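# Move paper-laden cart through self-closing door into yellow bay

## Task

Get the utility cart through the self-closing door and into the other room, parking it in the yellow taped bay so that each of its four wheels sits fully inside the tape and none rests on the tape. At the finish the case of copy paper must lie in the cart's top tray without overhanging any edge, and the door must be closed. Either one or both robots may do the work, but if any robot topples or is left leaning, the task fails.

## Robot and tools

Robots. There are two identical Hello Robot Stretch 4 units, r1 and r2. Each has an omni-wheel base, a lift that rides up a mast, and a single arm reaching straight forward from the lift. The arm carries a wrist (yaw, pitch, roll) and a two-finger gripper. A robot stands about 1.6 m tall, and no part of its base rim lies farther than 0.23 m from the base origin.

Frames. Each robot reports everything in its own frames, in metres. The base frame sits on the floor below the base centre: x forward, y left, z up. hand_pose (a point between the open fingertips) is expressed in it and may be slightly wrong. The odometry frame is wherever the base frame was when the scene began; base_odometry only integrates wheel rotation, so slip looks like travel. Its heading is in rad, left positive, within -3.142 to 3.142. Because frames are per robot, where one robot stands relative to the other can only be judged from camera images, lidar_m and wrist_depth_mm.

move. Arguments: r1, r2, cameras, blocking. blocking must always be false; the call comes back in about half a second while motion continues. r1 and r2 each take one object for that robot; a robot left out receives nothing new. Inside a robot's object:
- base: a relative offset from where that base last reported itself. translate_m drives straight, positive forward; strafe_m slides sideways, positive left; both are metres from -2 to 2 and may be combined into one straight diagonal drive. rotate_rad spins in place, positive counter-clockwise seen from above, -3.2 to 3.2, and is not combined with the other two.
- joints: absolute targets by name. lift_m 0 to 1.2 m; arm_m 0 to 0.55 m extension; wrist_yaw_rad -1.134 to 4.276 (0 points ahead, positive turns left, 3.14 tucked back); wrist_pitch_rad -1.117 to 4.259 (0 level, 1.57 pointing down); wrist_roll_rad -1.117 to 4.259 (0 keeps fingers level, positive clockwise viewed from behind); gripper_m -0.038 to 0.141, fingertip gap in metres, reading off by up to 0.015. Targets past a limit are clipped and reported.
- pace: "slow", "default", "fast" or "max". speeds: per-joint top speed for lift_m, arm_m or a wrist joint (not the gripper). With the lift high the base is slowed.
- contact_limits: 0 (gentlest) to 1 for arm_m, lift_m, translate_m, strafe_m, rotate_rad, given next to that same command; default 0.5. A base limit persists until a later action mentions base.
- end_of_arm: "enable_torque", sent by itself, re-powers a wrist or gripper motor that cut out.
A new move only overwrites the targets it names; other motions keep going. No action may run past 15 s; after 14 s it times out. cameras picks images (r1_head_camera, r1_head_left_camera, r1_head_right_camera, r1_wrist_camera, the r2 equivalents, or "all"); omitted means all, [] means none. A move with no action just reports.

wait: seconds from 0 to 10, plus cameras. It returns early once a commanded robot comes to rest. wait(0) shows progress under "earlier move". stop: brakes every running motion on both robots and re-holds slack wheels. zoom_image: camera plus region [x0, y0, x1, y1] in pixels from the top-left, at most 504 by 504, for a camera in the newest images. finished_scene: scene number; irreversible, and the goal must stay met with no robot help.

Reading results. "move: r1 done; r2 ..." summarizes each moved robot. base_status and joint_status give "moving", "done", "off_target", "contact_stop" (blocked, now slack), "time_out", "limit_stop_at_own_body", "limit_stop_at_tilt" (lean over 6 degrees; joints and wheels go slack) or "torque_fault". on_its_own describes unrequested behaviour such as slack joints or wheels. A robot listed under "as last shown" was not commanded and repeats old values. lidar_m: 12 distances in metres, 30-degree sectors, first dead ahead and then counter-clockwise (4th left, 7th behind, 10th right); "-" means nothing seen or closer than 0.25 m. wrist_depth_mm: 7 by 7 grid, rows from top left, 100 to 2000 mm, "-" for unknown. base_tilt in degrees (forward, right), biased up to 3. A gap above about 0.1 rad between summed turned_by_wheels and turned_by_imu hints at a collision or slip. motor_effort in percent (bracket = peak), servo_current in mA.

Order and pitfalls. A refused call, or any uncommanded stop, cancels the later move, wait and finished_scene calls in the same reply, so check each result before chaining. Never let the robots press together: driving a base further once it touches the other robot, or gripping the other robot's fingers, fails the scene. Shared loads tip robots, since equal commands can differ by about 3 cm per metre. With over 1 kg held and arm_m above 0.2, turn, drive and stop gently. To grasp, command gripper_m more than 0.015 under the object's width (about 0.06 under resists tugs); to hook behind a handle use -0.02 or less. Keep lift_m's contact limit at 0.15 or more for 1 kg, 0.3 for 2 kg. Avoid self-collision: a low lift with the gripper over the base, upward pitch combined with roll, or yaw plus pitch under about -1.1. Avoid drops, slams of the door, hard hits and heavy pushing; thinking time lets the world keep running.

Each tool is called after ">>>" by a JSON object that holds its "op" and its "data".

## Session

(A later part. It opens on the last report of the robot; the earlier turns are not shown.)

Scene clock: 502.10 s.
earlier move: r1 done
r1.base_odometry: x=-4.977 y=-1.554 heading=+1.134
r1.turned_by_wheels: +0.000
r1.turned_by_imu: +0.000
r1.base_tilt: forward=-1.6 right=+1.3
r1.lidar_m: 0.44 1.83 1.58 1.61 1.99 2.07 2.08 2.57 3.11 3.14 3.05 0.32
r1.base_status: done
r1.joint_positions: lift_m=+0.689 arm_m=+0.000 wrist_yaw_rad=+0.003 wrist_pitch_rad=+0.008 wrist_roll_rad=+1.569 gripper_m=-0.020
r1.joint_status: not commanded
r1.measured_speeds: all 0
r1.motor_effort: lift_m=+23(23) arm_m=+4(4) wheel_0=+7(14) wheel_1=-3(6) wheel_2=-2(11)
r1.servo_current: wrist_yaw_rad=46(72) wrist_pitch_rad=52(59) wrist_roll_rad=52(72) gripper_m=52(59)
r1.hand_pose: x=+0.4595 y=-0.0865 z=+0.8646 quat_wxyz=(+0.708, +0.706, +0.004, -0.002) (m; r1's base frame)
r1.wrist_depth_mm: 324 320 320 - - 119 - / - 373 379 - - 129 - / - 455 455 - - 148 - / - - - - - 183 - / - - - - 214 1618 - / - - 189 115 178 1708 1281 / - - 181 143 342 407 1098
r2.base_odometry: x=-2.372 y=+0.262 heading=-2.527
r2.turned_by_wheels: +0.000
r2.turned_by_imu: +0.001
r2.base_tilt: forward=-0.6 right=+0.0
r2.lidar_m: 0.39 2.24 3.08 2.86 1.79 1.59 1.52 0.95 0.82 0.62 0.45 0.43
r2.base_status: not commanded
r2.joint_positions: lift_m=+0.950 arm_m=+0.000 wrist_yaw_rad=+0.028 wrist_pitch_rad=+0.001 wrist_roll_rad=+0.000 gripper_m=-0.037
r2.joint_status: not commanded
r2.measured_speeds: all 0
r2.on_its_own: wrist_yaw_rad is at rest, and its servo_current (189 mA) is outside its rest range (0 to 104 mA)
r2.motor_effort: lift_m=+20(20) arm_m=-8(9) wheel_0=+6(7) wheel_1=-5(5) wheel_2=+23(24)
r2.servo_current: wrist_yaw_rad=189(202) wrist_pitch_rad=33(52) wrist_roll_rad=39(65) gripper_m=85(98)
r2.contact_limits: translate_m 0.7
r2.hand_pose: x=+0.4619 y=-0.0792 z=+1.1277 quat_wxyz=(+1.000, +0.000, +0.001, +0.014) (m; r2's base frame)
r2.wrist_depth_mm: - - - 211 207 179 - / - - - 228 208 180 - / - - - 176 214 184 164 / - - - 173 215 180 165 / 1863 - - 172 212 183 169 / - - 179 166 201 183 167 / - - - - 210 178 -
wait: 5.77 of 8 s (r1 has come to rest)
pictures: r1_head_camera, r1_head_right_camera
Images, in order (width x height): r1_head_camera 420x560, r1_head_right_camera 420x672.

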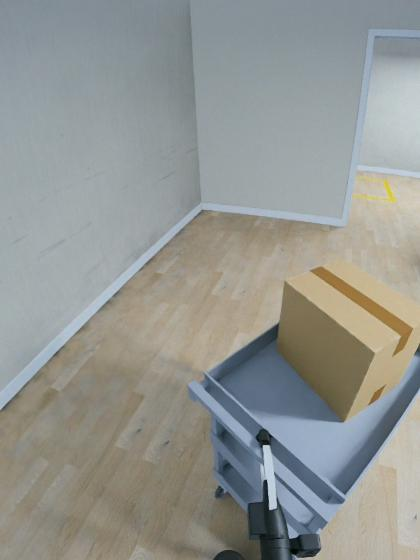

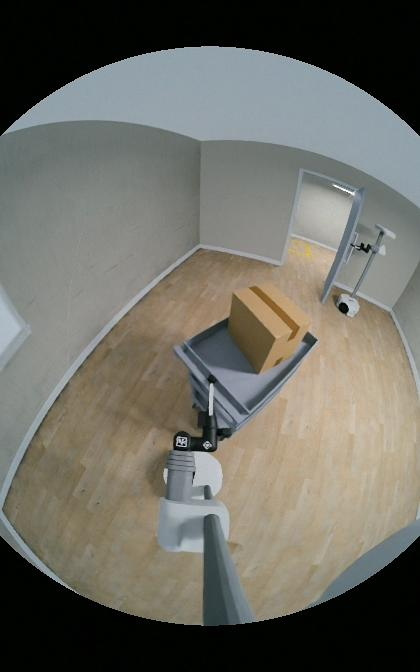

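>>> {"op": "move", "data": {"r1": {"base":{"translate_m":0.1,"strafe_m":-0.3},"pace":"slow"}, "blocking": false, "cameras": []}}

>>> {"op": "wait", "data": {"seconds": 8, "cameras": ["r1_head_camera","r1_head_right_camera"]}}

Scene clock: 523.83 s.
move: r1 moving
r1.base_odometry: x=-4.964 y=-1.556 heading=+1.135
r1.turned_by_wheels: +0.001
r1.turned_by_imu: +0.000
r1.base_tilt: forward=-1.6 right=+1.2
r1.lidar_m: 0.44 1.79 1.58 1.60 2.00 2.07 2.07 2.62 3.10 3.12 3.02 0.33
r1.base_status: translate_m moving; strafe_m moving
r1.joint_positions: lift_m=+0.689 arm_m=+0.000 wrist_yaw_rad=+0.003 wrist_pitch_rad=+0.008 wrist_roll_rad=+1.569 gripper_m=-0.020
r1.joint_status: not commanded
r1.measured_speeds: translate_m=+0.015 strafe_m=-0.047 rotate_rad=-0.001 lift_m=+0.000 arm_m=+0.000 wrist_yaw_rad=+0.000 wrist_pitch_rad=+0.000 wrist_roll_rad=+0.000
r1.motor_effort: lift_m=+23(23) arm_m=+4(4) wheel_0=+12(12) wheel_1=-3(6) wheel_2=-2(3)
r1.servo_current: wrist_yaw_rad=52(65) wrist_pitch_rad=52(59) wrist_roll_rad=59(59) gripper_m=46(52)
r1.hand_pose: x=+0.4595 y=-0.0865 z=+0.8646 quat_wxyz=(+0.708, +0.706, +0.004, -0.002) (m; r1's base frame)
r1.wrist_depth_mm: 320 320 329 - - - - / - 373 379 - - 126 - / - 455 459 - - 149 - / - - - - - 181 - / - - - - 212 1661 - / - - - 111 180 1756 1308 / - - 180 137 180 410 1118
r2.base_odometry: x=-2.372 y=+0.262 heading=-2.527
r2.turned_by_wheels: +0.000
r2.turned_by_imu: +0.000
r2.base_tilt: forward=-0.7 right=+0.1
r2.lidar_m: 0.39 2.23 3.08 2.88 1.78 1.58 1.55 0.96 0.82 0.62 0.45 0.44
r2.base_status: not commanded
r2.joint_positions: lift_m=+0.950 arm_m=+0.000 wrist_yaw_rad=+0.028 wrist_pitch_rad=+0.001 wrist_roll_rad=+0.000 gripper_m=-0.037
r2.joint_status: not commanded
r2.measured_speeds: all 0
r2.motor_effort: lift_m=+20(20) arm_m=-8(9) wheel_0=+6(7) wheel_1=-5(5) wheel_2=+23(24)
r2.servo_current: wrist_yaw_rad=202(202) wrist_pitch_rad=46(52) wrist_roll_rad=52(52) gripper_m=85(91)
r2.contact_limits: translate_m 0.7
r2.hand_pose: x=+0.4619 y=-0.0792 z=+1.1277 quat_wxyz=(+1.000, +0.000, +0.001, +0.014) (m; r2's base frame)
r2.wrist_depth_mm: - - - 211 206 179 - / - - - 227 208 180 - / - - - 176 213 184 164 / - - - 173 216 179 165 / 1863 - - 172 212 183 169 / - - 179 167 200 183 167 / - - - - 211 178 -
pictures: none
No camera images: "cameras" was empty.

Scene clock: 527.77 s.
earlier move: r1 done
r1.base_odometry: x=-4.663 y=-1.590 heading=+1.134
r1.turned_by_wheels: +0.000
r1.turned_by_imu: +0.000
r1.base_tilt: forward=-1.6 right=+1.2
r1.lidar_m: 0.45 2.10 1.83 1.85 2.32 2.24 2.26 2.83 2.86 2.88 2.76 0.34
r1.base_status: done
r1.joint_positions: lift_m=+0.689 arm_m=+0.000 wrist_yaw_rad=+0.004 wrist_pitch_rad=+0.008 wrist_roll_rad=+1.569 gripper_m=-0.020
r1.joint_status: not commanded
r1.measured_speeds: all 0
r1.motor_effort: lift_m=+23(23) arm_m=-3(4) wheel_0=+5(14) wheel_1=-3(7) wheel_2=+1(3)
r1.servo_current: wrist_yaw_rad=39(72) wrist_pitch_rad=46(59) wrist_roll_rad=52(65) gripper_m=39(52)
r1.hand_pose: x=+0.4596 y=-0.0862 z=+0.8646 quat_wxyz=(+0.708, +0.706, +0.004, -0.001) (m; r1's base frame)
r1.wrist_depth_mm: 322 319 324 - - 138 - / - 364 368 - 149 150 - / - 421 433 - 166 167 - / - 549 517 105 189 - - / - - - 116 216 1618 - / - - - - 183 1661 1308 / - - 180 126 294 394 445
r2.base_odometry: x=-2.372 y=+0.262 heading=-2.527
r2.turned_by_wheels: +0.000
r2.turned_by_imu: +0.001
r2.base_tilt: forward=-0.7 right=+0.0
r2.lidar_m: 0.41 1.93 2.75 2.88 1.80 1.60 1.57 0.95 0.84 0.62 0.44 0.42
r2.base_status: not commanded
r2.joint_positions: lift_m=+0.950 arm_m=+0.000 wrist_yaw_rad=+0.028 wrist_pitch_rad=+0.001 wrist_roll_rad=+0.000 gripper_m=-0.037
r2.joint_status: not commanded
r2.measured_speeds: all 0
r2.on_its_own: wrist_yaw_rad is at rest, and its servo_current (182 mA) is outside its rest range (0 to 104 mA)
r2.motor_effort: lift_m=+20(20) arm_m=-8(9) wheel_0=+6(7) wheel_1=-5(5) wheel_2=+23(24)
r2.servo_current: wrist_yaw_rad=182(202) wrist_pitch_rad=39(52) wrist_roll_rad=52(65) gripper_m=85(91)
r2.contact_limits: translate_m 0.7
r2.hand_pose: x=+0.4619 y=-0.0792 z=+1.1277 quat_wxyz=(+1.000, +0.000, +0.001, +0.014) (m; r2's base frame)
r2.wrist_depth_mm: - - - 211 206 178 - / - - - 229 208 180 - / - - - 176 214 185 164 / - - - 173 214 179 165 / 1618 - - 173 212 183 169 / - - 179 166 200 183 167 / 1537 - - - 211 178 -
wait: 3.93 of 8 s (r1 has come to rest)
pictures: r1_head_camera, r1_head_right_camera
Images, in order (width x height): r1_head_camera 420x560, r1_head_right_camera 420x672.

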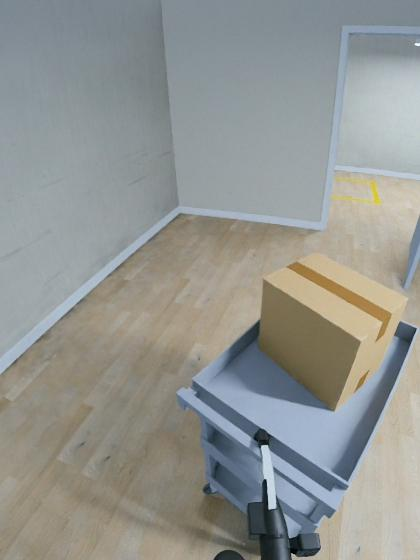

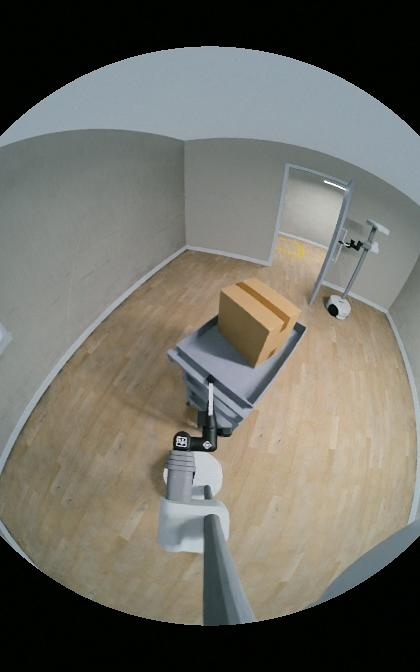

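>>> {"op": "move", "data": {"r1": {"base":{"translate_m":0.38,"strafe_m":-0.135},"pace":"slow"}, "blocking": false, "cameras": []}}

>>> {"op": "wait", "data": {"seconds": 9, "cameras": ["r1_head_camera","r1_head_right_camera"]}}

Scene clock: 539.43 s.
move: r1 moving
r1.base_odometry: x=-4.653 y=-1.581 heading=+1.135
r1.turned_by_wheels: +0.000
r1.turned_by_imu: +0.000
r1.base_tilt: forward=-1.6 right=+1.3
r1.lidar_m: 0.44 2.05 1.83 1.84 2.30 2.25 2.28 2.81 2.86 2.90 2.73 0.32
r1.base_status: translate_m moving; strafe_m moving
r1.joint_positions: lift_m=+0.689 arm_m=+0.000 wrist_yaw_rad=+0.003 wrist_pitch_rad=+0.008 wrist_roll_rad=+1.569 gripper_m=-0.020
r1.joint_status: not commanded
r1.measured_speeds: translate_m=+0.049 strafe_m=-0.019 rotate_rad=-0.002 lift_m=+0.000 arm_m=+0.000 wrist_yaw_rad=-0.019 wrist_pitch_rad=+0.000 wrist_roll_rad=+0.000
r1.motor_effort: lift_m=+23(23) arm_m=+1(4) wheel_0=+10(13) wheel_1=+5(6) wheel_2=-8(8)
r1.servo_current: wrist_yaw_rad=33(59) wrist_pitch_rad=52(59) wrist_roll_rad=65(65) gripper_m=52(59)
r1.hand_pose: x=+0.4595 y=-0.0865 z=+0.8646 quat_wxyz=(+0.708, +0.706, +0.004, -0.002) (m; r1's base frame)
r1.wrist_depth_mm: 322 320 322 - - 138 - / - 362 368 - 149 150 - / - 424 430 - 167 167 - / - 549 512 105 189 - - / - - - 116 216 1661 - / - - - - 183 1661 1308 / - - 181 144 294 389 439
r2.base_odometry: x=-2.372 y=+0.262 heading=-2.527
r2.turned_by_wheels: +0.000
r2.turned_by_imu: +0.000
r2.base_tilt: forward=-0.6 right=+0.0
r2.lidar_m: 0.39 1.95 2.75 2.89 1.79 1.59 1.52 0.96 0.83 0.61 0.45 0.43
r2.base_status: not commanded
r2.joint_positions: lift_m=+0.950 arm_m=+0.000 wrist_yaw_rad=+0.028 wrist_pitch_rad=+0.001 wrist_roll_rad=+0.000 gripper_m=-0.037
r2.joint_status: not commanded
r2.measured_speeds: all 0
r2.motor_effort: lift_m=+20(20) arm_m=-9(9) wheel_0=+7(7) wheel_1=-5(5) wheel_2=+23(23)
r2.servo_current: wrist_yaw_rad=189(195) wrist_pitch_rad=39(46) wrist_roll_rad=46(59) gripper_m=85(85)
r2.contact_limits: translate_m 0.7
r2.hand_pose: x=+0.4619 y=-0.0792 z=+1.1277 quat_wxyz=(+1.000, +0.000, +0.001, +0.014) (m; r2's base frame)
r2.wrist_depth_mm: - - - 210 206 178 - / - - - 227 208 180 - / - - - 176 213 185 164 / - - - 173 215 179 166 / 1618 - - 172 212 183 169 / - - 179 167 200 184 167 / 1537 - - - 210 177 -
pictures: none
No camera images: "cameras" was empty.

Scene clock: 544.20 s.
earlier move: r1 done
r1.base_odometry: x=-4.380 y=-1.303 heading=+1.135
r1.turned_by_wheels: +0.000
r1.turned_by_imu: -0.001
r1.base_tilt: forward=-1.6 right=+1.3
r1.lidar_m: 0.45 2.06 1.86 1.88 2.31 2.65 2.67 3.21 2.86 2.89 0.46 0.32
r1.base_status: done
r1.joint_positions: lift_m=+0.689 arm_m=+0.000 wrist_yaw_rad=-0.002 wrist_pitch_rad=+0.008 wrist_roll_rad=+1.569 gripper_m=-0.020
r1.joint_status: not commanded
r1.measured_speeds: all 0
r1.motor_effort: lift_m=+23(23) arm_m=+4(4) wheel_0=+4(13) wheel_1=+2(7) wheel_2=-3(10)
r1.servo_current: wrist_yaw_rad=59(72) wrist_pitch_rad=46(65) wrist_roll_rad=52(72) gripper_m=52(59)
r1.hand_pose: x=+0.4590 y=-0.0881 z=+0.8646 quat_wxyz=(+0.708, +0.706, +0.002, -0.004) (m; r1's base frame)
r1.wrist_depth_mm: 336 - - - - - - / - 418 - - - - - / - - - - - - - / - - - - - - - / - - - - - - - / - - - - - 421 427 / - - 181 112 167 1430 1229
r2.base_odometry: x=-2.372 y=+0.262 heading=-2.527
r2.turned_by_wheels: +0.000
r2.turned_by_imu: +0.001
r2.base_tilt: forward=-0.6 right=+0.1
r2.lidar_m: 0.38 1.62 2.52 2.87 1.81 1.59 1.55 0.94 0.83 0.63 0.47 0.42
r2.base_status: not commanded
r2.joint_positions: lift_m=+0.950 arm_m=+0.000 wrist_yaw_rad=+0.028 wrist_pitch_rad=+0.001 wrist_roll_rad=+0.000 gripper_m=-0.037
r2.joint_status: not commanded
r2.measured_speeds: all 0
r2.on_its_own: wrist_yaw_rad is at rest, and its servo_current (182 mA) is outside its rest range (0 to 104 mA)
r2.motor_effort: lift_m=+20(20) arm_m=-8(9) wheel_0=+7(7) wheel_1=-5(5) wheel_2=+23(24)
r2.servo_current: wrist_yaw_rad=182(202) wrist_pitch_rad=46(46) wrist_roll_rad=52(65) gripper_m=78(91)
r2.contact_limits: translate_m 0.7
r2.hand_pose: x=+0.4619 y=-0.0792 z=+1.1277 quat_wxyz=(+1.000, +0.000, +0.001, +0.014) (m; r2's base frame)
r2.wrist_depth_mm: - - - 211 206 179 - / - - - 228 208 180 - / - - - 176 214 185 164 / - - - 173 216 179 165 / 1308 - - 172 212 183 169 / - - 180 167 200 184 167 / - - - - 211 178 -
wait: 4.77 of 9 s (r1 has come to rest)
pictures: r1_head_camera, r1_head_right_camera
Images, in order (width x height): r1_head_camera 420x560, r1_head_right_camera 420x672.

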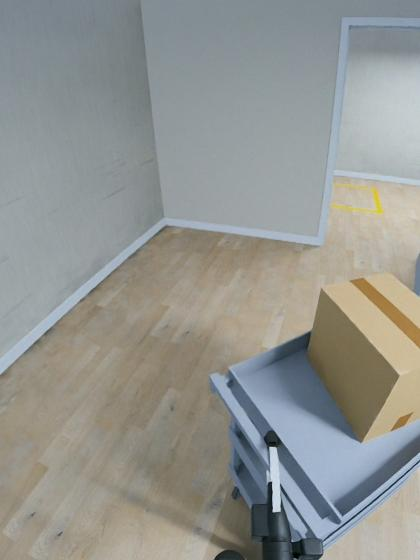

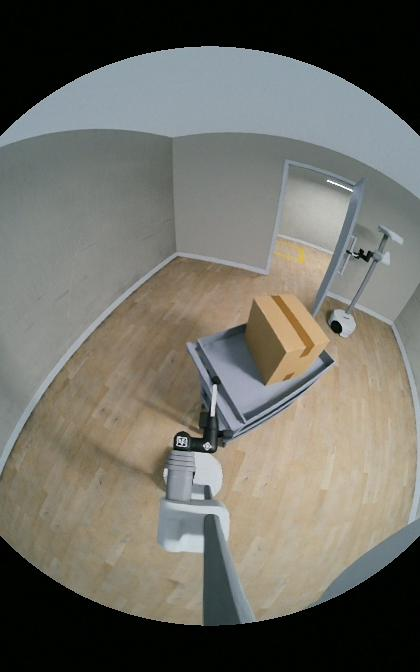

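>>> {"op": "move", "data": {"r1": {"base":{"translate_m":0.1,"strafe_m":-0.33},"pace":"slow"}, "blocking": false, "cameras": []}}

>>> {"op": "wait", "data": {"seconds": 9, "cameras": ["r1_head_camera","r1_head_right_camera"]}}

Scene clock: 548.67 s.
move: r1 moving
r1.base_odometry: x=-4.367 y=-1.305 heading=+1.135
r1.turned_by_wheels: +0.000
r1.turned_by_imu: +0.000
r1.base_tilt: forward=-1.6 right=+1.3
r1.lidar_m: 0.45 2.06 1.86 1.89 2.34 2.66 2.69 3.19 2.86 2.88 0.43 0.33
r1.base_status: translate_m moving; strafe_m moving
r1.joint_positions: lift_m=+0.689 arm_m=+0.000 wrist_yaw_rad=-0.002 wrist_pitch_rad=+0.008 wrist_roll_rad=+1.569 gripper_m=-0.020
r1.joint_status: not commanded
r1.measured_speeds: translate_m=+0.014 strafe_m=-0.048 rotate_rad=+0.000 lift_m=+0.000 arm_m=+0.000 wrist_yaw_rad=+0.000 wrist_pitch_rad=+0.000 wrist_roll_rad=+0.000
r1.motor_effort: lift_m=+23(23) arm_m=+4(4) wheel_0=+11(11) wheel_1=-6(8) wheel_2=-3(5)
r1.servo_current: wrist_yaw_rad=39(72) wrist_pitch_rad=52(59) wrist_roll_rad=52(59) gripper_m=52(52)
r1.hand_pose: x=+0.4590 y=-0.0881 z=+0.8646 quat_wxyz=(+0.708, +0.706, +0.002, -0.004) (m; r1's base frame)
r1.wrist_depth_mm: 347 - - - - - - / - - - - - - - / - - - - - - - / - - - - - - - / - - - - - - - / - - - - - 421 427 / - - 181 110 167 1464 1229
r2.base_odometry: x=-2.372 y=+0.262 heading=-2.527
r2.turned_by_wheels: +0.000
r2.turned_by_imu: +0.000
r2.base_tilt: forward=-0.6 right=+0.1
r2.lidar_m: 0.37 1.59 2.48 2.90 1.79 1.60 1.53 0.94 0.84 0.64 0.45 0.42
r2.base_status: not commanded
r2.joint_positions: lift_m=+0.950 arm_m=+0.000 wrist_yaw_rad=+0.028 wrist_pitch_rad=+0.001 wrist_roll_rad=+0.000 gripper_m=-0.037
r2.joint_status: not commanded
r2.measured_speeds: all 0
r2.motor_effort: lift_m=+20(20) arm_m=-8(8) wheel_0=+7(7) wheel_1=-5(5) wheel_2=+23(24)
r2.servo_current: wrist_yaw_rad=176(195) wrist_pitch_rad=39(46) wrist_roll_rad=52(52) gripper_m=91(91)
r2.contact_limits: translate_m 0.7
r2.hand_pose: x=+0.4619 y=-0.0792 z=+1.1277 quat_wxyz=(+1.000, +0.000, +0.001, +0.014) (m; r2's base frame)
r2.wrist_depth_mm: - - - 211 207 178 - / - - - 228 208 180 - / - - - 175 214 185 164 / - - - 173 216 179 166 / 1308 - - 172 211 182 169 / - - 179 167 199 183 167 / - - - - 210 178 -
pictures: none
No camera images: "cameras" was empty.

Scene clock: 552.87 s.
earlier move: r1 done
r1.base_odometry: x=-4.039 y=-1.352 heading=+1.135
r1.turned_by_wheels: +0.000
r1.turned_by_imu: +0.000
r1.base_tilt: forward=-1.6 right=+1.3
r1.lidar_m: 0.43 2.38 2.13 2.17 2.64 2.87 2.90 2.88 2.58 2.61 0.66 0.32
r1.base_status: done
r1.joint_positions: lift_m=+0.689 arm_m=+0.000 wrist_yaw_rad=+0.003 wrist_pitch_rad=+0.008 wrist_roll_rad=+1.569 gripper_m=-0.020
r1.joint_status: not commanded
r1.measured_speeds: all 0
r1.motor_effort: lift_m=+23(23) arm_m=-4(4) wheel_0=+6(13) wheel_1=-2(8) wheel_2=+0(5)
r1.servo_current: wrist_yaw_rad=59(72) wrist_pitch_rad=59(65) wrist_roll_rad=59(72) gripper_m=46(52)
r1.hand_pose: x=+0.4595 y=-0.0866 z=+0.8646 quat_wxyz=(+0.708, +0.706, +0.004, -0.002) (m; r1's base frame)
r1.wrist_depth_mm: 322 324 - - - - - / - 387 - - - - - / - 508 - - - - - / - - - - - - - / - - - - - 1499 - / - - - - - 1499 449 / - - 177 112 166 1464 1229
r2.base_odometry: x=-2.372 y=+0.262 heading=-2.527
r2.turned_by_wheels: +0.000
r2.turned_by_imu: +0.001
r2.base_tilt: forward=-0.7 right=+0.0
r2.lidar_m: 0.41 1.30 1.35 2.88 1.79 1.56 1.53 0.96 0.82 0.64 0.45 0.43
r2.base_status: not commanded
r2.joint_positions: lift_m=+0.950 arm_m=+0.000 wrist_yaw_rad=+0.028 wrist_pitch_rad=+0.001 wrist_roll_rad=+0.000 gripper_m=-0.037
r2.joint_status: not commanded
r2.measured_speeds: all 0
r2.on_its_own: wrist_yaw_rad is at rest, and its servo_current (195 mA) is outside its rest range (0 to 104 mA)
r2.motor_effort: lift_m=+20(20) arm_m=-8(9) wheel_0=+6(7) wheel_1=-5(5) wheel_2=+23(24)
r2.servo_current: wrist_yaw_rad=195(202) wrist_pitch_rad=39(52) wrist_roll_rad=46(59) gripper_m=85(91)
r2.contact_limits: translate_m 0.7
r2.hand_pose: x=+0.4619 y=-0.0792 z=+1.1277 quat_wxyz=(+1.000, +0.000, +0.001, +0.014) (m; r2's base frame)
r2.wrist_depth_mm: - - - 211 207 179 - / - - - 227 208 180 - / - - - 175 213 184 164 / - - - 174 215 179 165 / 1078 - - 172 211 182 169 / 1060 - 179 166 200 183 167 / - - - - 210 178 -
wait: 4.20 of 9 s (r1 has come to rest)
pictures: r1_head_camera, r1_head_right_camera
Images, in order (width x height): r1_head_camera 420x560, r1_head_right_camera 420x672.

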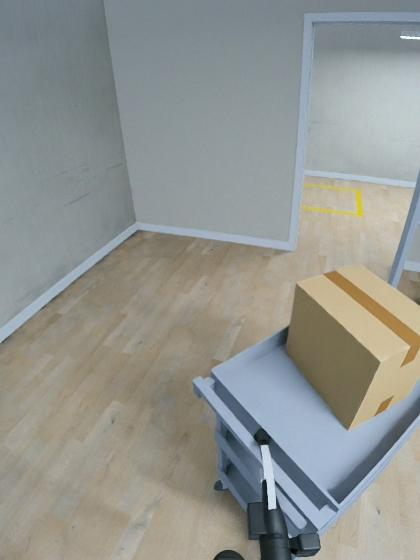

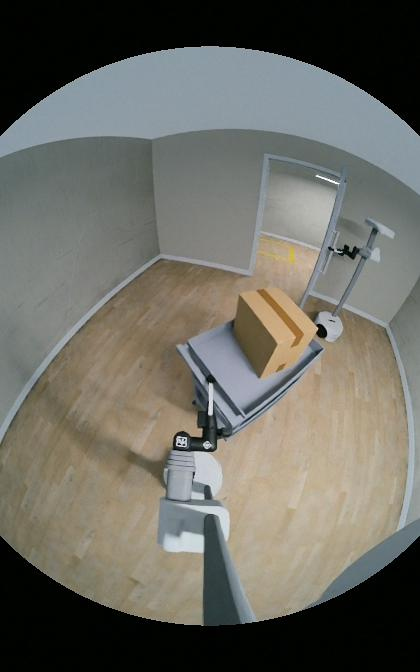

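>>> {"op": "move", "data": {"r1": {"base":{"translate_m":0.1,"strafe_m":-0.25},"pace":"slow"}, "blocking": false, "cameras": []}}

>>> {"op": "wait", "data": {"seconds": 9, "cameras": ["r1_head_camera","r1_head_right_camera"]}}

Scene clock: 560.20 s.
move: r1 moving
r1.base_odometry: x=-4.026 y=-1.352 heading=+1.135
r1.turned_by_wheels: +0.000
r1.turned_by_imu: +0.000
r1.base_tilt: forward=-1.6 right=+1.2
r1.lidar_m: 0.43 2.40 2.15 2.15 2.64 2.82 2.91 2.85 2.59 2.60 0.65 0.34
r1.base_status: translate_m moving; strafe_m moving
r1.joint_positions: lift_m=+0.689 arm_m=+0.000 wrist_yaw_rad=+0.003 wrist_pitch_rad=+0.008 wrist_roll_rad=+1.569 gripper_m=-0.020
r1.joint_status: not commanded
r1.measured_speeds: translate_m=+0.019 strafe_m=-0.046 rotate_rad=+0.000 lift_m=+0.000 arm_m=+0.000 wrist_yaw_rad=+0.000 wrist_pitch_rad=+0.000 wrist_roll_rad=+0.000
r1.motor_effort: lift_m=+23(23) arm_m=-3(4) wheel_0=+11(13) wheel_1=-3(5) wheel_2=-1(4)
r1.servo_current: wrist_yaw_rad=46(65) wrist_pitch_rad=59(59) wrist_roll_rad=52(65) gripper_m=46(52)
r1.hand_pose: x=+0.4595 y=-0.0866 z=+0.8646 quat_wxyz=(+0.708, +0.706, +0.004, -0.002) (m; r1's base frame)
r1.wrist_depth_mm: 322 325 - - - - - / - 384 - - - - - / - 508 - - - - - / - - - - - - - / - - - - - 1537 - / - - - - - 1576 452 / - - 178 112 167 421 1229
r2.base_odometry: x=-2.372 y=+0.262 heading=-2.527
r2.turned_by_wheels: +0.000
r2.turned_by_imu: +0.000
r2.base_tilt: forward=-0.6 right=+0.0
r2.lidar_m: 0.39 1.28 1.33 2.85 1.79 1.59 1.57 0.94 0.84 0.60 0.45 0.41
r2.base_status: not commanded
r2.joint_positions: lift_m=+0.950 arm_m=+0.000 wrist_yaw_rad=+0.028 wrist_pitch_rad=+0.001 wrist_roll_rad=+0.000 gripper_m=-0.037
r2.joint_status: not commanded
r2.measured_speeds: all 0
r2.motor_effort: lift_m=+20(20) arm_m=-8(8) wheel_0=+6(7) wheel_1=-5(5) wheel_2=+23(24)
r2.servo_current: wrist_yaw_rad=189(195) wrist_pitch_rad=39(46) wrist_roll_rad=52(59) gripper_m=85(98)
r2.contact_limits: translate_m 0.7
r2.hand_pose: x=+0.4619 y=-0.0792 z=+1.1277 quat_wxyz=(+1.000, +0.000, +0.001, +0.014) (m; r2's base frame)
r2.wrist_depth_mm: - - - 211 207 179 - / - - - 228 208 181 - / - - - 176 213 185 164 / - - - 173 215 179 165 / 1042 - - 173 212 182 169 / 1042 - 179 167 200 184 167 / - - - - 211 178 -
pictures: none
No camera images: "cameras" was empty.

Scene clock: 563.67 s.
earlier move: r1 done
r1.base_odometry: x=-3.770 y=-1.366 heading=+1.135
r1.turned_by_wheels: +0.000
r1.turned_by_imu: -0.001
r1.base_tilt: forward=-1.6 right=+1.2
r1.lidar_m: 0.43 2.61 2.33 2.34 2.86 3.04 3.07 2.67 2.39 2.40 0.93 0.32
r1.base_status: done
r1.joint_positions: lift_m=+0.689 arm_m=+0.000 wrist_yaw_rad=+0.003 wrist_pitch_rad=+0.008 wrist_roll_rad=+1.569 gripper_m=-0.020
r1.joint_status: not commanded
r1.measured_speeds: all 0
r1.motor_effort: lift_m=+23(23) arm_m=+1(4) wheel_0=+6(14) wheel_1=-3(6) wheel_2=-2(5)
r1.servo_current: wrist_yaw_rad=33(72) wrist_pitch_rad=46(59) wrist_roll_rad=52(65) gripper_m=46(52)
r1.hand_pose: x=+0.4595 y=-0.0866 z=+0.8646 quat_wxyz=(+0.708, +0.706, +0.004, -0.002) (m; r1's base frame)
r1.wrist_depth_mm: 322 319 329 - - - - / - 375 379 - - 126 - / - 459 459 - - 149 - / - - - - - 181 - / - - - - 212 1537 - / - - - 111 179 1708 469 / - - 181 137 342 402 410
r2.base_odometry: x=-2.372 y=+0.262 heading=-2.527
r2.turned_by_wheels: +0.000
r2.turned_by_imu: +0.000
r2.base_tilt: forward=-0.6 right=+0.0
r2.lidar_m: 0.39 1.03 1.06 2.86 1.80 1.59 1.55 0.95 0.85 0.60 0.44 0.40
r2.base_status: not commanded
r2.joint_positions: lift_m=+0.950 arm_m=+0.000 wrist_yaw_rad=+0.028 wrist_pitch_rad=+0.001 wrist_roll_rad=+0.000 gripper_m=-0.037
r2.joint_status: not commanded
r2.measured_speeds: all 0
r2.on_its_own: wrist_yaw_rad is at rest, and its servo_current (195 mA) is outside its rest range (0 to 104 mA)
r2.motor_effort: lift_m=+20(20) arm_m=-8(9) wheel_0=+7(7) wheel_1=-5(5) wheel_2=+23(24)
r2.servo_current: wrist_yaw_rad=195(202) wrist_pitch_rad=39(46) wrist_roll_rad=33(65) gripper_m=85(98)
r2.contact_limits: translate_m 0.7
r2.hand_pose: x=+0.4619 y=-0.0792 z=+1.1277 quat_wxyz=(+1.000, +0.000, +0.001, +0.014) (m; r2's base frame)
r2.wrist_depth_mm: - - - 211 207 179 - / - - - 228 208 180 - / - - - 177 214 185 164 / - - - 173 215 179 166 / 960 - - 172 212 183 169 / 854 - 179 167 200 183 167 / - - - - 210 177 -
wait: 3.47 of 9 s (r1 has come to rest)
pictures: r1_head_camera, r1_head_right_camera
Images, in order (width x height): r1_head_camera 420x560, r1_head_right_camera 420x672.

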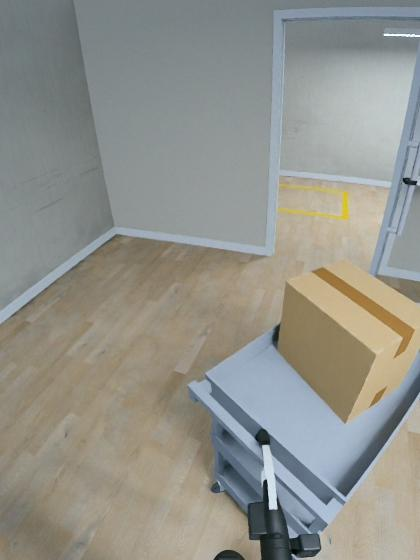

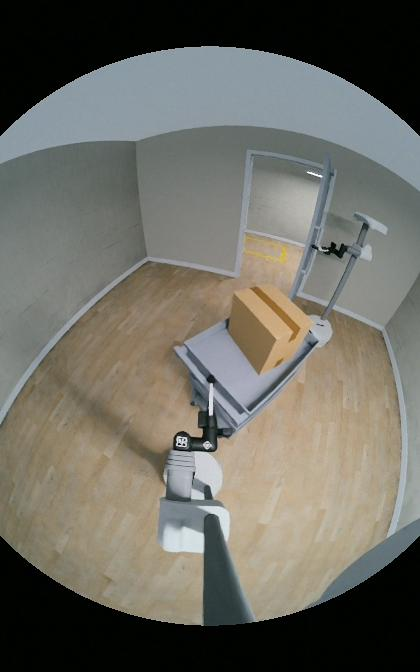

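>>> {"op": "move", "data": {"r1": {"base":{"translate_m":0.0,"strafe_m":-0.2},"pace":"slow"}, "blocking": false, "cameras": []}}

>>> {"op": "wait", "data": {"seconds": 9, "cameras": ["r1_head_camera","r1_head_right_camera"]}}

Scene clock: 569.37 s.
move: r1 moving
r1.base_odometry: x=-3.757 y=-1.373 heading=+1.136
r1.turned_by_wheels: +0.001
r1.turned_by_imu: +0.000
r1.base_tilt: forward=-1.6 right=+1.3
r1.lidar_m: 0.46 2.59 2.35 2.37 2.87 3.03 3.08 2.64 2.39 2.39 1.89 0.33
r1.base_status: translate_m moving; strafe_m moving
r1.joint_positions: lift_m=+0.689 arm_m=+0.000 wrist_yaw_rad=+0.003 wrist_pitch_rad=+0.008 wrist_roll_rad=+1.569 gripper_m=-0.020
r1.joint_status: not commanded
r1.measured_speeds: translate_m=+0.000 strafe_m=-0.056 rotate_rad=+0.002 lift_m=+0.000 arm_m=+0.000 wrist_yaw_rad=+0.000 wrist_pitch_rad=+0.000 wrist_roll_rad=+0.000
r1.motor_effort: lift_m=+23(23) arm_m=+4(4) wheel_0=+12(13) wheel_1=-6(6) wheel_2=+0(3)
r1.servo_current: wrist_yaw_rad=46(59) wrist_pitch_rad=52(59) wrist_roll_rad=52(52) gripper_m=52(52)
r1.hand_pose: x=+0.4595 y=-0.0866 z=+0.8646 quat_wxyz=(+0.708, +0.706, +0.004, -0.002) (m; r1's base frame)
r1.wrist_depth_mm: 320 320 329 - - - - / - 370 379 - - 126 - / - 455 455 - - 149 - / - - - - - 181 - / - - - - 211 1537 - / - - - 111 180 1808 473 / - - 178 136 181 402 407
r2.base_odometry: x=-2.372 y=+0.262 heading=-2.527
r2.turned_by_wheels: +0.000
r2.turned_by_imu: +0.000
r2.base_tilt: forward=-0.6 right=+0.0
r2.lidar_m: 0.40 1.05 1.03 2.87 1.77 1.59 1.54 0.96 0.83 0.64 0.45 0.41
r2.base_status: not commanded
r2.joint_positions: lift_m=+0.950 arm_m=+0.000 wrist_yaw_rad=+0.028 wrist_pitch_rad=+0.001 wrist_roll_rad=+0.000 gripper_m=-0.037
r2.joint_status: not commanded
r2.measured_speeds: all 0
r2.motor_effort: lift_m=+20(20) arm_m=-8(9) wheel_0=+7(7) wheel_1=-5(5) wheel_2=+23(23)
r2.servo_current: wrist_yaw_rad=189(202) wrist_pitch_rad=33(46) wrist_roll_rad=59(59) gripper_m=85(91)
r2.contact_limits: translate_m 0.7
r2.hand_pose: x=+0.4619 y=-0.0792 z=+1.1277 quat_wxyz=(+1.000, +0.000, +0.001, +0.014) (m; r2's base frame)
r2.wrist_depth_mm: - - - 211 207 178 - / - - - 228 208 180 - / - - - 176 213 185 164 / - - - 173 215 179 165 / 960 - - 173 212 183 169 / 842 - 178 167 200 183 167 / - - - - 210 178 -
pictures: none
No camera images: "cameras" was empty.

Scene clock: 572.00 s.
earlier move: r1 done
r1.base_odometry: x=-3.589 y=-1.451 heading=+1.136
r1.turned_by_wheels: +0.000
r1.turned_by_imu: +0.000
r1.base_tilt: forward=-1.6 right=+1.3
r1.lidar_m: 0.44 2.81 2.51 2.53 3.10 3.10 3.12 2.45 2.20 2.22 2.70 0.33
r1.base_status: done
r1.joint_positions: lift_m=+0.689 arm_m=+0.000 wrist_yaw_rad=+0.004 wrist_pitch_rad=+0.008 wrist_roll_rad=+1.569 gripper_m=-0.020
r1.joint_status: not commanded
r1.measured_speeds: all 0
r1.motor_effort: lift_m=+23(23) arm_m=-3(4) wheel_0=+6(14) wheel_1=-2(7) wheel_2=+3(4)
r1.servo_current: wrist_yaw_rad=33(72) wrist_pitch_rad=52(59) wrist_roll_rad=46(65) gripper_m=46(52)
r1.hand_pose: x=+0.4597 y=-0.0861 z=+0.8646 quat_wxyz=(+0.708, +0.706, +0.004, -0.001) (m; r1's base frame)
r1.wrist_depth_mm: 322 320 324 - 140 141 - / - 362 370 - 155 152 - / - 418 427 - 169 167 - / - 539 504 108 190 - - / - - - 119 216 1576 - / - - - - 184 1661 1308 / - - 180 127 291 389 1229
r2.base_odometry: x=-2.372 y=+0.262 heading=-2.527
r2.turned_by_wheels: +0.000
r2.turned_by_imu: +0.000
r2.base_tilt: forward=-0.6 right=+0.0
r2.lidar_m: 0.40 0.89 0.90 2.88 1.79 1.58 1.52 0.94 0.84 0.62 0.46 0.42
r2.base_status: not commanded
r2.joint_positions: lift_m=+0.950 arm_m=+0.000 wrist_yaw_rad=+0.028 wrist_pitch_rad=+0.001 wrist_roll_rad=+0.000 gripper_m=-0.037
r2.joint_status: not commanded
r2.measured_speeds: all 0
r2.on_its_own: wrist_yaw_rad is at rest, and its servo_current (182 mA) is outside its rest range (0 to 104 mA)
r2.motor_effort: lift_m=+20(20) arm_m=-8(9) wheel_0=+7(7) wheel_1=-5(6) wheel_2=+23(24)
r2.servo_current: wrist_yaw_rad=182(202) wrist_pitch_rad=46(46) wrist_roll_rad=52(59) gripper_m=85(91)
r2.contact_limits: translate_m 0.7
r2.hand_pose: x=+0.4619 y=-0.0792 z=+1.1277 quat_wxyz=(+1.000, +0.000, +0.001, +0.014) (m; r2's base frame)
r2.wrist_depth_mm: - - - 211 207 179 - / - - - 228 208 180 - / - - - 176 214 184 164 / - - - 173 215 179 166 / - - - 173 211 183 169 / - - 179 167 200 183 166 / - - - - 211 178 -
wait: 2.63 of 9 s (r1 has come to rest)
pictures: r1_head_camera, r1_head_right_camera
Images, in order (width x height): r1_head_camera 420x560, r1_head_right_camera 420x672.

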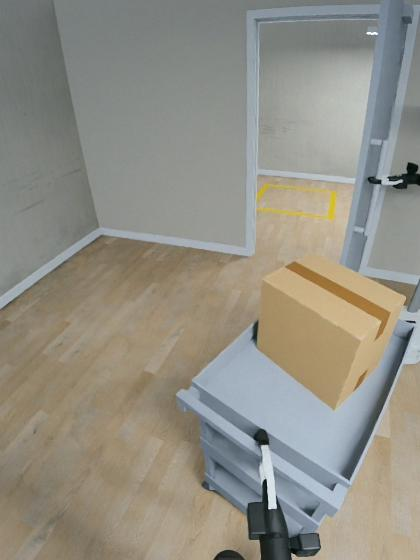

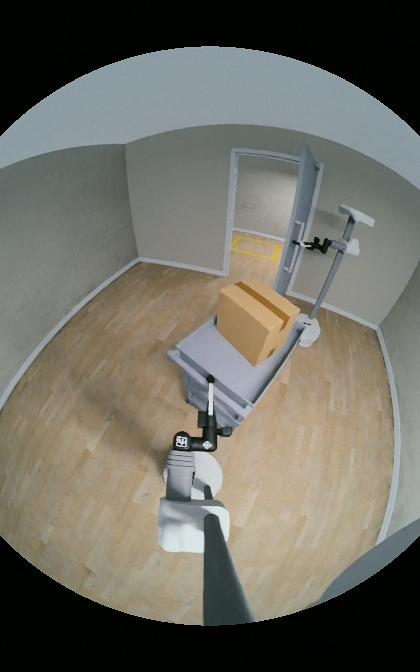

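>>> {"op": "move", "data": {"r1": {"base":{"translate_m":-0.05,"strafe_m":-0.25},"pace":"slow"}, "blocking": false, "cameras": []}}

>>> {"op": "wait", "data": {"seconds": 9, "cameras": ["r1_head_camera","r1_head_right_camera"]}}

Scene clock: 580.50 s.
move: r1 moving
r1.base_odometry: x=-3.578 y=-1.458 heading=+1.137
r1.turned_by_wheels: +0.001
r1.turned_by_imu: +0.001
r1.base_tilt: forward=-1.6 right=+1.3
r1.lidar_m: 0.44 2.81 2.54 2.56 3.15 3.11 3.13 2.44 2.19 2.21 2.71 0.35
r1.base_status: translate_m moving; strafe_m moving
r1.joint_positions: lift_m=+0.689 arm_m=+0.000 wrist_yaw_rad=+0.004 wrist_pitch_rad=+0.008 wrist_roll_rad=+1.569 gripper_m=-0.020
r1.joint_status: not commanded
r1.measured_speeds: translate_m=-0.010 strafe_m=-0.051 rotate_rad=+0.003 lift_m=+0.000 arm_m=+0.000 wrist_yaw_rad=+0.000 wrist_pitch_rad=+0.000 wrist_roll_rad=+0.000
r1.motor_effort: lift_m=+23(23) arm_m=-4(4) wheel_0=+13(13) wheel_1=-6(7) wheel_2=+8(8)
r1.servo_current: wrist_yaw_rad=46(65) wrist_pitch_rad=46(59) wrist_roll_rad=46(59) gripper_m=46(52)
r1.hand_pose: x=+0.4597 y=-0.0861 z=+0.8646 quat_wxyz=(+0.708, +0.706, +0.004, -0.001) (m; r1's base frame)
r1.wrist_depth_mm: 322 320 325 - 141 142 - / - 359 366 - 156 153 - / - 418 424 - 169 167 - / - 517 504 108 190 - - / - - - 119 216 1576 - / - - - - 184 1661 1281 / - - 179 127 289 389 1229
r2.base_odometry: x=-2.372 y=+0.262 heading=-2.527
r2.turned_by_wheels: +0.000
r2.turned_by_imu: +0.000
r2.base_tilt: forward=-0.7 right=+0.0
r2.lidar_m: 0.40 0.89 0.88 2.89 1.78 1.58 1.53 0.94 0.83 0.64 0.44 0.43
r2.base_status: not commanded
r2.joint_positions: lift_m=+0.950 arm_m=+0.000 wrist_yaw_rad=+0.028 wrist_pitch_rad=+0.001 wrist_roll_rad=+0.000 gripper_m=-0.037
r2.joint_status: not commanded
r2.measured_speeds: all 0
r2.motor_effort: lift_m=+20(20) arm_m=-8(8) wheel_0=+6(7) wheel_1=-5(5) wheel_2=+23(24)
r2.servo_current: wrist_yaw_rad=182(195) wrist_pitch_rad=39(46) wrist_roll_rad=52(52) gripper_m=85(85)
r2.contact_limits: translate_m 0.7
r2.hand_pose: x=+0.4619 y=-0.0792 z=+1.1277 quat_wxyz=(+1.000, +0.000, +0.001, +0.014) (m; r2's base frame)
r2.wrist_depth_mm: - - - 211 207 178 - / - - - 228 208 180 - / - - - 175 214 185 164 / - - - 173 214 179 165 / - - - 172 211 183 169 / - - 179 166 200 183 167 / - - - - 210 178 -
pictures: none
No camera images: "cameras" was empty.

Scene clock: 583.77 s.
earlier move: r1 done
r1.base_odometry: x=-3.383 y=-1.601 heading=+1.136
r1.turned_by_wheels: -0.001
r1.turned_by_imu: -0.001
r1.base_tilt: forward=-1.6 right=+1.3
r1.lidar_m: 0.44 0.51 2.78 2.80 3.42 3.13 3.18 2.17 1.96 1.97 2.40 0.38
r1.base_status: done
r1.joint_positions: lift_m=+0.689 arm_m=+0.000 wrist_yaw_rad=+0.004 wrist_pitch_rad=+0.008 wrist_roll_rad=+1.569 gripper_m=-0.020
r1.joint_status: not commanded
r1.measured_speeds: all 0
r1.motor_effort: lift_m=+23(23) arm_m=-4(4) wheel_0=+3(13) wheel_1=-4(7) wheel_2=+6(8)
r1.servo_current: wrist_yaw_rad=46(72) wrist_pitch_rad=52(59) wrist_roll_rad=52(65) gripper_m=46(52)
r1.hand_pose: x=+0.4597 y=-0.0861 z=+0.8646 quat_wxyz=(+0.708, +0.706, +0.004, -0.001) (m; r1's base frame)
r1.wrist_depth_mm: - - 544 120 178 178 - / 1808 377 384 127 187 - - / - 402 410 - 198 - - / - 452 449 - 210 - - / - 517 496 155 224 - - / - - 539 186 182 1756 - / - - 178 136 254 1430 1281
r2.base_odometry: x=-2.372 y=+0.262 heading=-2.527
r2.turned_by_wheels: +0.000
r2.turned_by_imu: +0.000
r2.base_tilt: forward=-0.6 right=+0.0
r2.lidar_m: 0.39 0.80 0.73 2.87 1.79 1.59 1.55 0.94 0.84 0.65 0.45 0.43
r2.base_status: not commanded
r2.joint_positions: lift_m=+0.950 arm_m=+0.000 wrist_yaw_rad=+0.028 wrist_pitch_rad=+0.001 wrist_roll_rad=+0.000 gripper_m=-0.037
r2.joint_status: not commanded
r2.measured_speeds: all 0
r2.on_its_own: wrist_yaw_rad is at rest, and its servo_current (182 mA) is outside its rest range (0 to 104 mA)
r2.motor_effort: lift_m=+20(20) arm_m=-8(9) wheel_0=+7(7) wheel_1=-5(5) wheel_2=+23(24)
r2.servo_current: wrist_yaw_rad=182(202) wrist_pitch_rad=39(46) wrist_roll_rad=52(59) gripper_m=91(91)
r2.contact_limits: translate_m 0.7
r2.hand_pose: x=+0.4619 y=-0.0792 z=+1.1277 quat_wxyz=(+1.000, +0.000, +0.001, +0.014) (m; r2's base frame)
r2.wrist_depth_mm: - - - 212 206 179 - / - - - 228 208 180 - / - - - 175 214 184 165 / - - - 173 215 179 166 / - - - 172 211 182 169 / - - 179 167 200 183 167 / - - - - 211 178 -
wait: 3.27 of 9 s (r1 has come to rest)
pictures: r1_head_camera, r1_head_right_camera
Images, in order (width x height): r1_head_camera 420x560, r1_head_right_camera 420x672.

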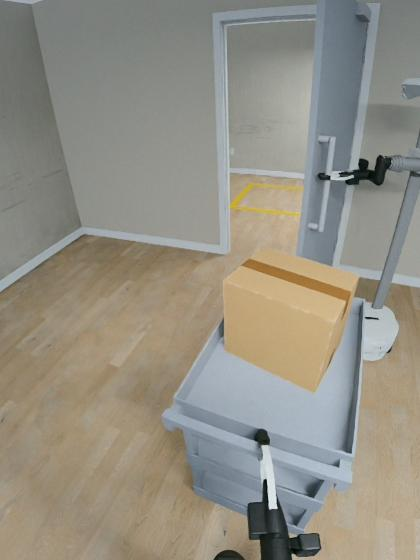

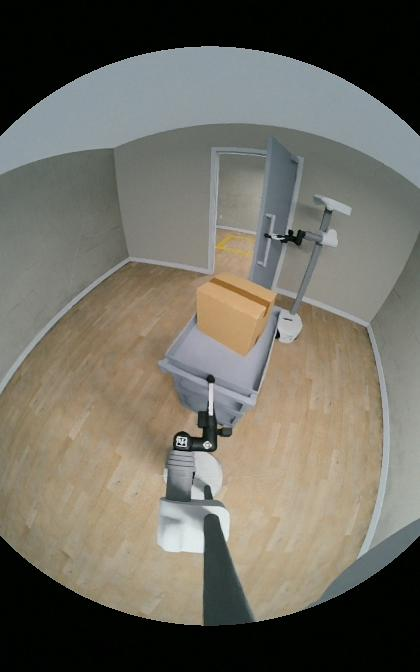

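>>> {"op": "move", "data": {"r1": {"base":{"translate_m":0.34,"strafe_m":-0.07},"pace":"slow"}, "blocking": false, "cameras": []}}

>>> {"op": "wait", "data": {"seconds": 9, "cameras": ["r1_head_camera"]}}

Scene clock: 589.03 s.
move: r1 moving
r1.base_odometry: x=-3.376 y=-1.591 heading=+1.137
r1.turned_by_wheels: +0.001
r1.turned_by_imu: +0.000
r1.base_tilt: forward=-1.6 right=+1.2
r1.lidar_m: 0.42 0.51 2.76 2.81 3.42 3.17 3.17 2.16 1.95 1.95 2.41 0.36
r1.base_status: translate_m moving; strafe_m moving
r1.joint_positions: lift_m=+0.689 arm_m=+0.000 wrist_yaw_rad=+0.004 wrist_pitch_rad=+0.008 wrist_roll_rad=+1.569 gripper_m=-0.020
r1.joint_status: not commanded
r1.measured_speeds: translate_m=+0.049 strafe_m=-0.011 rotate_rad=-0.001 lift_m=+0.000 arm_m=+0.000 wrist_yaw_rad=+0.000 wrist_pitch_rad=+0.000 wrist_roll_rad=+0.000
r1.motor_effort: lift_m=+23(23) arm_m=+4(4) wheel_0=+11(12) wheel_1=+6(6) wheel_2=-8(9)
r1.servo_current: wrist_yaw_rad=46(59) wrist_pitch_rad=46(59) wrist_roll_rad=46(59) gripper_m=46(46)
r1.hand_pose: x=+0.4596 y=-0.0862 z=+0.8646 quat_wxyz=(+0.708, +0.706, +0.004, -0.001) (m; r1's base frame)
r1.wrist_depth_mm: - - 530 118 174 175 - / 1808 379 377 122 185 - - / - 399 404 - 195 - - / - 442 445 - 206 - - / - 521 504 151 222 - - / - - 535 187 185 1708 - / - - 177 138 251 1537 1308
r2.base_odometry: x=-2.372 y=+0.262 heading=-2.527
r2.turned_by_wheels: +0.000
r2.turned_by_imu: +0.000
r2.base_tilt: forward=-0.6 right=+0.0
r2.lidar_m: 0.39 0.82 0.73 2.87 1.78 1.60 1.55 0.93 0.85 0.61 0.43 0.40
r2.base_status: not commanded
r2.joint_positions: lift_m=+0.950 arm_m=+0.000 wrist_yaw_rad=+0.028 wrist_pitch_rad=+0.001 wrist_roll_rad=+0.000 gripper_m=-0.037
r2.joint_status: not commanded
r2.measured_speeds: all 0
r2.motor_effort: lift_m=+20(20) arm_m=-8(8) wheel_0=+6(7) wheel_1=-5(5) wheel_2=+23(23)
r2.servo_current: wrist_yaw_rad=182(195) wrist_pitch_rad=46(46) wrist_roll_rad=59(59) gripper_m=78(91)
r2.contact_limits: translate_m 0.7
r2.hand_pose: x=+0.4619 y=-0.0792 z=+1.1277 quat_wxyz=(+1.000, +0.000, +0.001, +0.014) (m; r2's base frame)
r2.wrist_depth_mm: - - - 211 206 178 - / - - - 228 208 180 - / - - - 176 213 185 165 / - - - 173 215 179 166 / - - - 172 212 183 169 / - - 179 166 200 184 167 / - - - - 210 178 -
pictures: none
No camera images: "cameras" was empty.

Scene clock: 593.27 s.
earlier move: r1 done
r1.base_odometry: x=-3.176 y=-1.322 heading=+1.136
r1.turned_by_wheels: -0.001
r1.turned_by_imu: -0.003
r1.base_tilt: forward=-1.6 right=+1.3
r1.lidar_m: 0.46 2.78 2.71 2.74 3.29 3.48 3.52 2.23 2.00 2.04 2.46 0.34
r1.base_status: done
r1.joint_positions: lift_m=+0.689 arm_m=+0.000 wrist_yaw_rad=-0.004 wrist_pitch_rad=+0.008 wrist_roll_rad=+1.569 gripper_m=-0.020
r1.joint_status: not commanded
r1.measured_speeds: all 0
r1.motor_effort: lift_m=+23(23) arm_m=+4(4) wheel_0=+1(13) wheel_1=+3(8) wheel_2=-5(11)
r1.servo_current: wrist_yaw_rad=46(72) wrist_pitch_rad=52(59) wrist_roll_rad=46(78) gripper_m=46(52)
r1.hand_pose: x=+0.4589 y=-0.0886 z=+0.8646 quat_wxyz=(+0.708, +0.706, +0.001, -0.004) (m; r1's base frame)
r1.wrist_depth_mm: 317 325 325 - 139 140 - / 364 366 375 - 154 152 - / - 427 436 - 168 169 - / - - 512 109 190 591 - / - - - 118 219 1618 - / - - - - 181 1708 1308 / - - 180 126 297 389 424
r2.base_odometry: x=-2.372 y=+0.262 heading=-2.527
r2.turned_by_wheels: +0.000
r2.turned_by_imu: +0.001
r2.base_tilt: forward=-0.6 right=+0.1
r2.lidar_m: 0.42 0.46 0.45 2.91 1.79 1.60 1.55 0.95 0.83 0.62 0.46 0.42
r2.base_status: not commanded
r2.joint_positions: lift_m=+0.950 arm_m=+0.000 wrist_yaw_rad=+0.028 wrist_pitch_rad=+0.001 wrist_roll_rad=+0.000 gripper_m=-0.037
r2.joint_status: not commanded
r2.measured_speeds: all 0
r2.on_its_own: wrist_yaw_rad is at rest, and its servo_current (189 mA) is outside its rest range (0 to 104 mA)
r2.motor_effort: lift_m=+20(20) arm_m=-8(9) wheel_0=+7(7) wheel_1=-5(5) wheel_2=+24(24)
r2.servo_current: wrist_yaw_rad=189(208) wrist_pitch_rad=39(46) wrist_roll_rad=39(65) gripper_m=85(91)
r2.contact_limits: translate_m 0.7
r2.hand_pose: x=+0.4619 y=-0.0792 z=+1.1277 quat_wxyz=(+1.000, +0.000, +0.001, +0.014) (m; r2's base frame)
r2.wrist_depth_mm: - - - 211 207 178 - / - - - 229 208 180 - / - - - 176 213 184 165 / - - - 173 214 179 165 / - - - 172 212 183 169 / - - 179 167 200 184 167 / - - - - 211 178 -
wait: 4.23 of 9 s (r1 has come to rest)
pictures: r1_head_camera
Images, in order (width x height): r1_head_camera 420x560.

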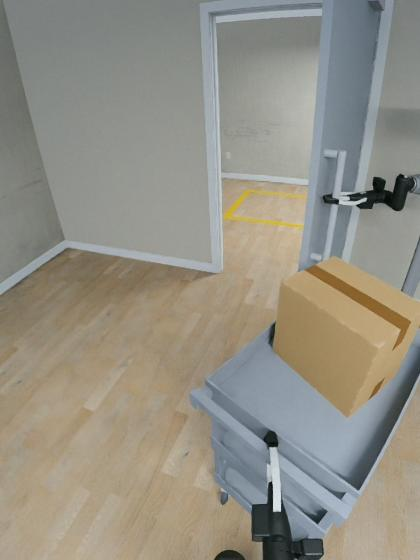

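>>> {"op": "move", "data": {"r1": {"base":{"translate_m":-0.48,"strafe_m":0.56},"pace":"slow"}, "blocking": false, "cameras": []}}

>>> {"op": "wait", "data": {"seconds": 10, "cameras": ["r1_head_camera","r1_head_right_camera"]}}

Scene clock: 608.40 s.
move: r1 moving
r1.base_odometry: x=-3.188 y=-1.326 heading=+1.135
r1.turned_by_wheels: -0.001
r1.turned_by_imu: -0.001
r1.base_tilt: forward=-1.6 right=+1.3
r1.lidar_m: 0.44 2.77 2.71 2.74 3.29 3.47 3.50 2.23 2.00 2.02 2.48 0.34
r1.base_status: translate_m moving; strafe_m moving
r1.joint_positions: lift_m=+0.689 arm_m=+0.000 wrist_yaw_rad=-0.005 wrist_pitch_rad=+0.008 wrist_roll_rad=+1.569 gripper_m=-0.020
r1.joint_status: not commanded
r1.measured_speeds: translate_m=-0.032 strafe_m=+0.037 rotate_rad=-0.004 lift_m=+0.000 arm_m=+0.000 wrist_yaw_rad=-0.002 wrist_pitch_rad=+0.000 wrist_roll_rad=+0.000
r1.motor_effort: lift_m=+23(23) arm_m=-3(4) wheel_0=-14(15) wheel_1=+2(6) wheel_2=+3(6)
r1.servo_current: wrist_yaw_rad=52(65) wrist_pitch_rad=46(52) wrist_roll_rad=52(65) gripper_m=46(52)
r1.hand_pose: x=+0.4589 y=-0.0887 z=+0.8646 quat_wxyz=(+0.708, +0.707, +0.001, -0.004) (m; r1's base frame)
r1.wrist_depth_mm: 320 325 329 - - 143 - / 375 370 373 - 157 154 - / - 424 430 - 172 169 - / - 544 517 110 193 - - / - - - 122 220 1708 - / - - - - 181 1618 1281 / - - 181 129 296 382 430
r2.base_odometry: x=-2.372 y=+0.262 heading=-2.527
r2.turned_by_wheels: +0.000
r2.turned_by_imu: +0.000
r2.base_tilt: forward=-0.6 right=+0.0
r2.lidar_m: 0.40 0.46 0.47 2.88 1.79 1.57 1.54 0.96 0.83 0.60 0.43 0.43
r2.base_status: not commanded
r2.joint_positions: lift_m=+0.950 arm_m=+0.000 wrist_yaw_rad=+0.028 wrist_pitch_rad=+0.001 wrist_roll_rad=+0.000 gripper_m=-0.037
r2.joint_status: not commanded
r2.measured_speeds: all 0
r2.motor_effort: lift_m=+20(20) arm_m=-8(9) wheel_0=+6(7) wheel_1=-5(5) wheel_2=+23(24)
r2.servo_current: wrist_yaw_rad=182(195) wrist_pitch_rad=46(46) wrist_roll_rad=46(59) gripper_m=85(91)
r2.contact_limits: translate_m 0.7
r2.hand_pose: x=+0.4619 y=-0.0792 z=+1.1277 quat_wxyz=(+1.000, +0.000, +0.001, +0.014) (m; r2's base frame)
r2.wrist_depth_mm: - - - 211 207 178 - / - - - 227 208 180 - / - - - 176 214 185 165 / - - - 173 214 179 165 / - - - 172 211 182 169 / - - 179 166 200 183 167 / - - - - 210 178 -
pictures: none
No camera images: "cameras" was empty.

Scene clock: 616.53 s.
earlier move: r1 done
r1.base_odometry: x=-3.886 y=-1.522 heading=+1.136
r1.turned_by_wheels: +0.001
r1.turned_by_imu: +0.002
r1.base_tilt: forward=-1.6 right=+1.3
r1.lidar_m: 0.45 2.65 2.35 2.37 2.89 2.85 2.87 2.61 2.35 2.39 2.17 0.33
r1.base_status: done
r1.joint_positions: lift_m=+0.689 arm_m=+0.000 wrist_yaw_rad=-0.001 wrist_pitch_rad=+0.008 wrist_roll_rad=+1.569 gripper_m=-0.020
r1.joint_status: not commanded
r1.measured_speeds: all 0
r1.motor_effort: lift_m=+23(23) arm_m=-4(4) wheel_0=-2(16) wheel_1=+1(6) wheel_2=+4(9)
r1.servo_current: wrist_yaw_rad=26(78) wrist_pitch_rad=46(59) wrist_roll_rad=46(72) gripper_m=39(52)
r1.hand_pose: x=+0.4592 y=-0.0876 z=+0.8646 quat_wxyz=(+0.708, +0.706, +0.003, -0.003) (m; r1's base frame)
r1.wrist_depth_mm: 324 322 324 - - 135 - / - 366 375 - 146 148 - / - 436 439 - 165 165 - / - - 530 104 188 - - / - - - 114 217 1661 - / - - - - 182 1661 1281 / - - 180 144 307 387 399
r2.base_odometry: x=-2.372 y=+0.262 heading=-2.527
r2.turned_by_wheels: +0.000
r2.turned_by_imu: +0.001
r2.base_tilt: forward=-0.6 right=+0.0
r2.lidar_m: 0.40 1.22 1.20 2.88 1.80 1.59 1.55 0.96 0.82 0.61 0.44 0.41
r2.base_status: not commanded
r2.joint_positions: lift_m=+0.950 arm_m=+0.000 wrist_yaw_rad=+0.028 wrist_pitch_rad=+0.001 wrist_roll_rad=+0.000 gripper_m=-0.037
r2.joint_status: not commanded
r2.measured_speeds: all 0
r2.on_its_own: wrist_yaw_rad is at rest, and its servo_current (189 mA) is outside its rest range (0 to 104 mA)
r2.motor_effort: lift_m=+20(20) arm_m=-8(9) wheel_0=+6(7) wheel_1=-5(5) wheel_2=+23(24)
r2.servo_current: wrist_yaw_rad=189(202) wrist_pitch_rad=46(52) wrist_roll_rad=39(65) gripper_m=85(98)
r2.contact_limits: translate_m 0.7
r2.hand_pose: x=+0.4619 y=-0.0792 z=+1.1277 quat_wxyz=(+1.000, +0.000, +0.001, +0.014) (m; r2's base frame)
r2.wrist_depth_mm: - - - 211 206 178 - / - - - 228 208 180 - / - - - 175 213 185 164 / - - - 173 214 179 165 / - - - 172 212 183 169 / - - 179 167 200 184 167 / 1336 - - - 211 178 -
wait: 8.13 of 10 s (r1 has come to rest)
pictures: r1_head_camera, r1_head_right_camera
Images, in order (width x height): r1_head_camera 420x560, r1_head_right_camera 420x672.

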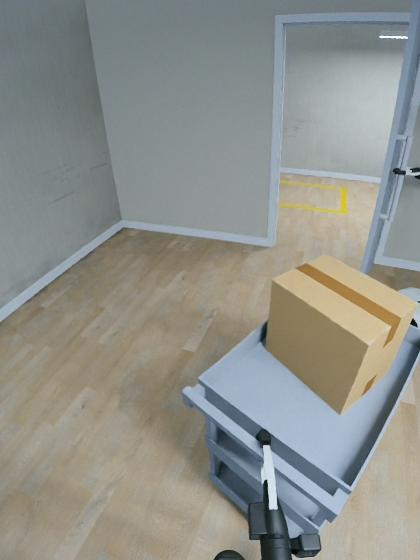

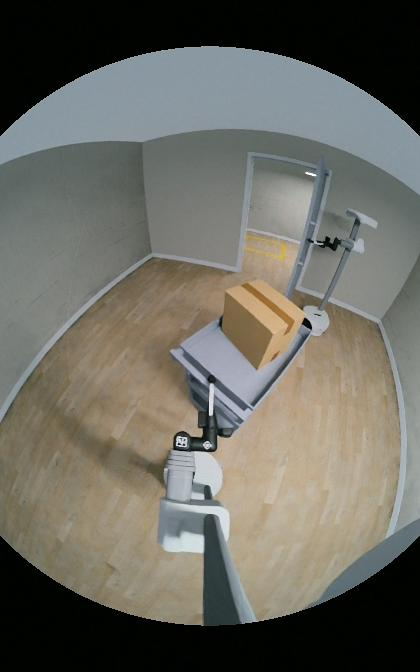

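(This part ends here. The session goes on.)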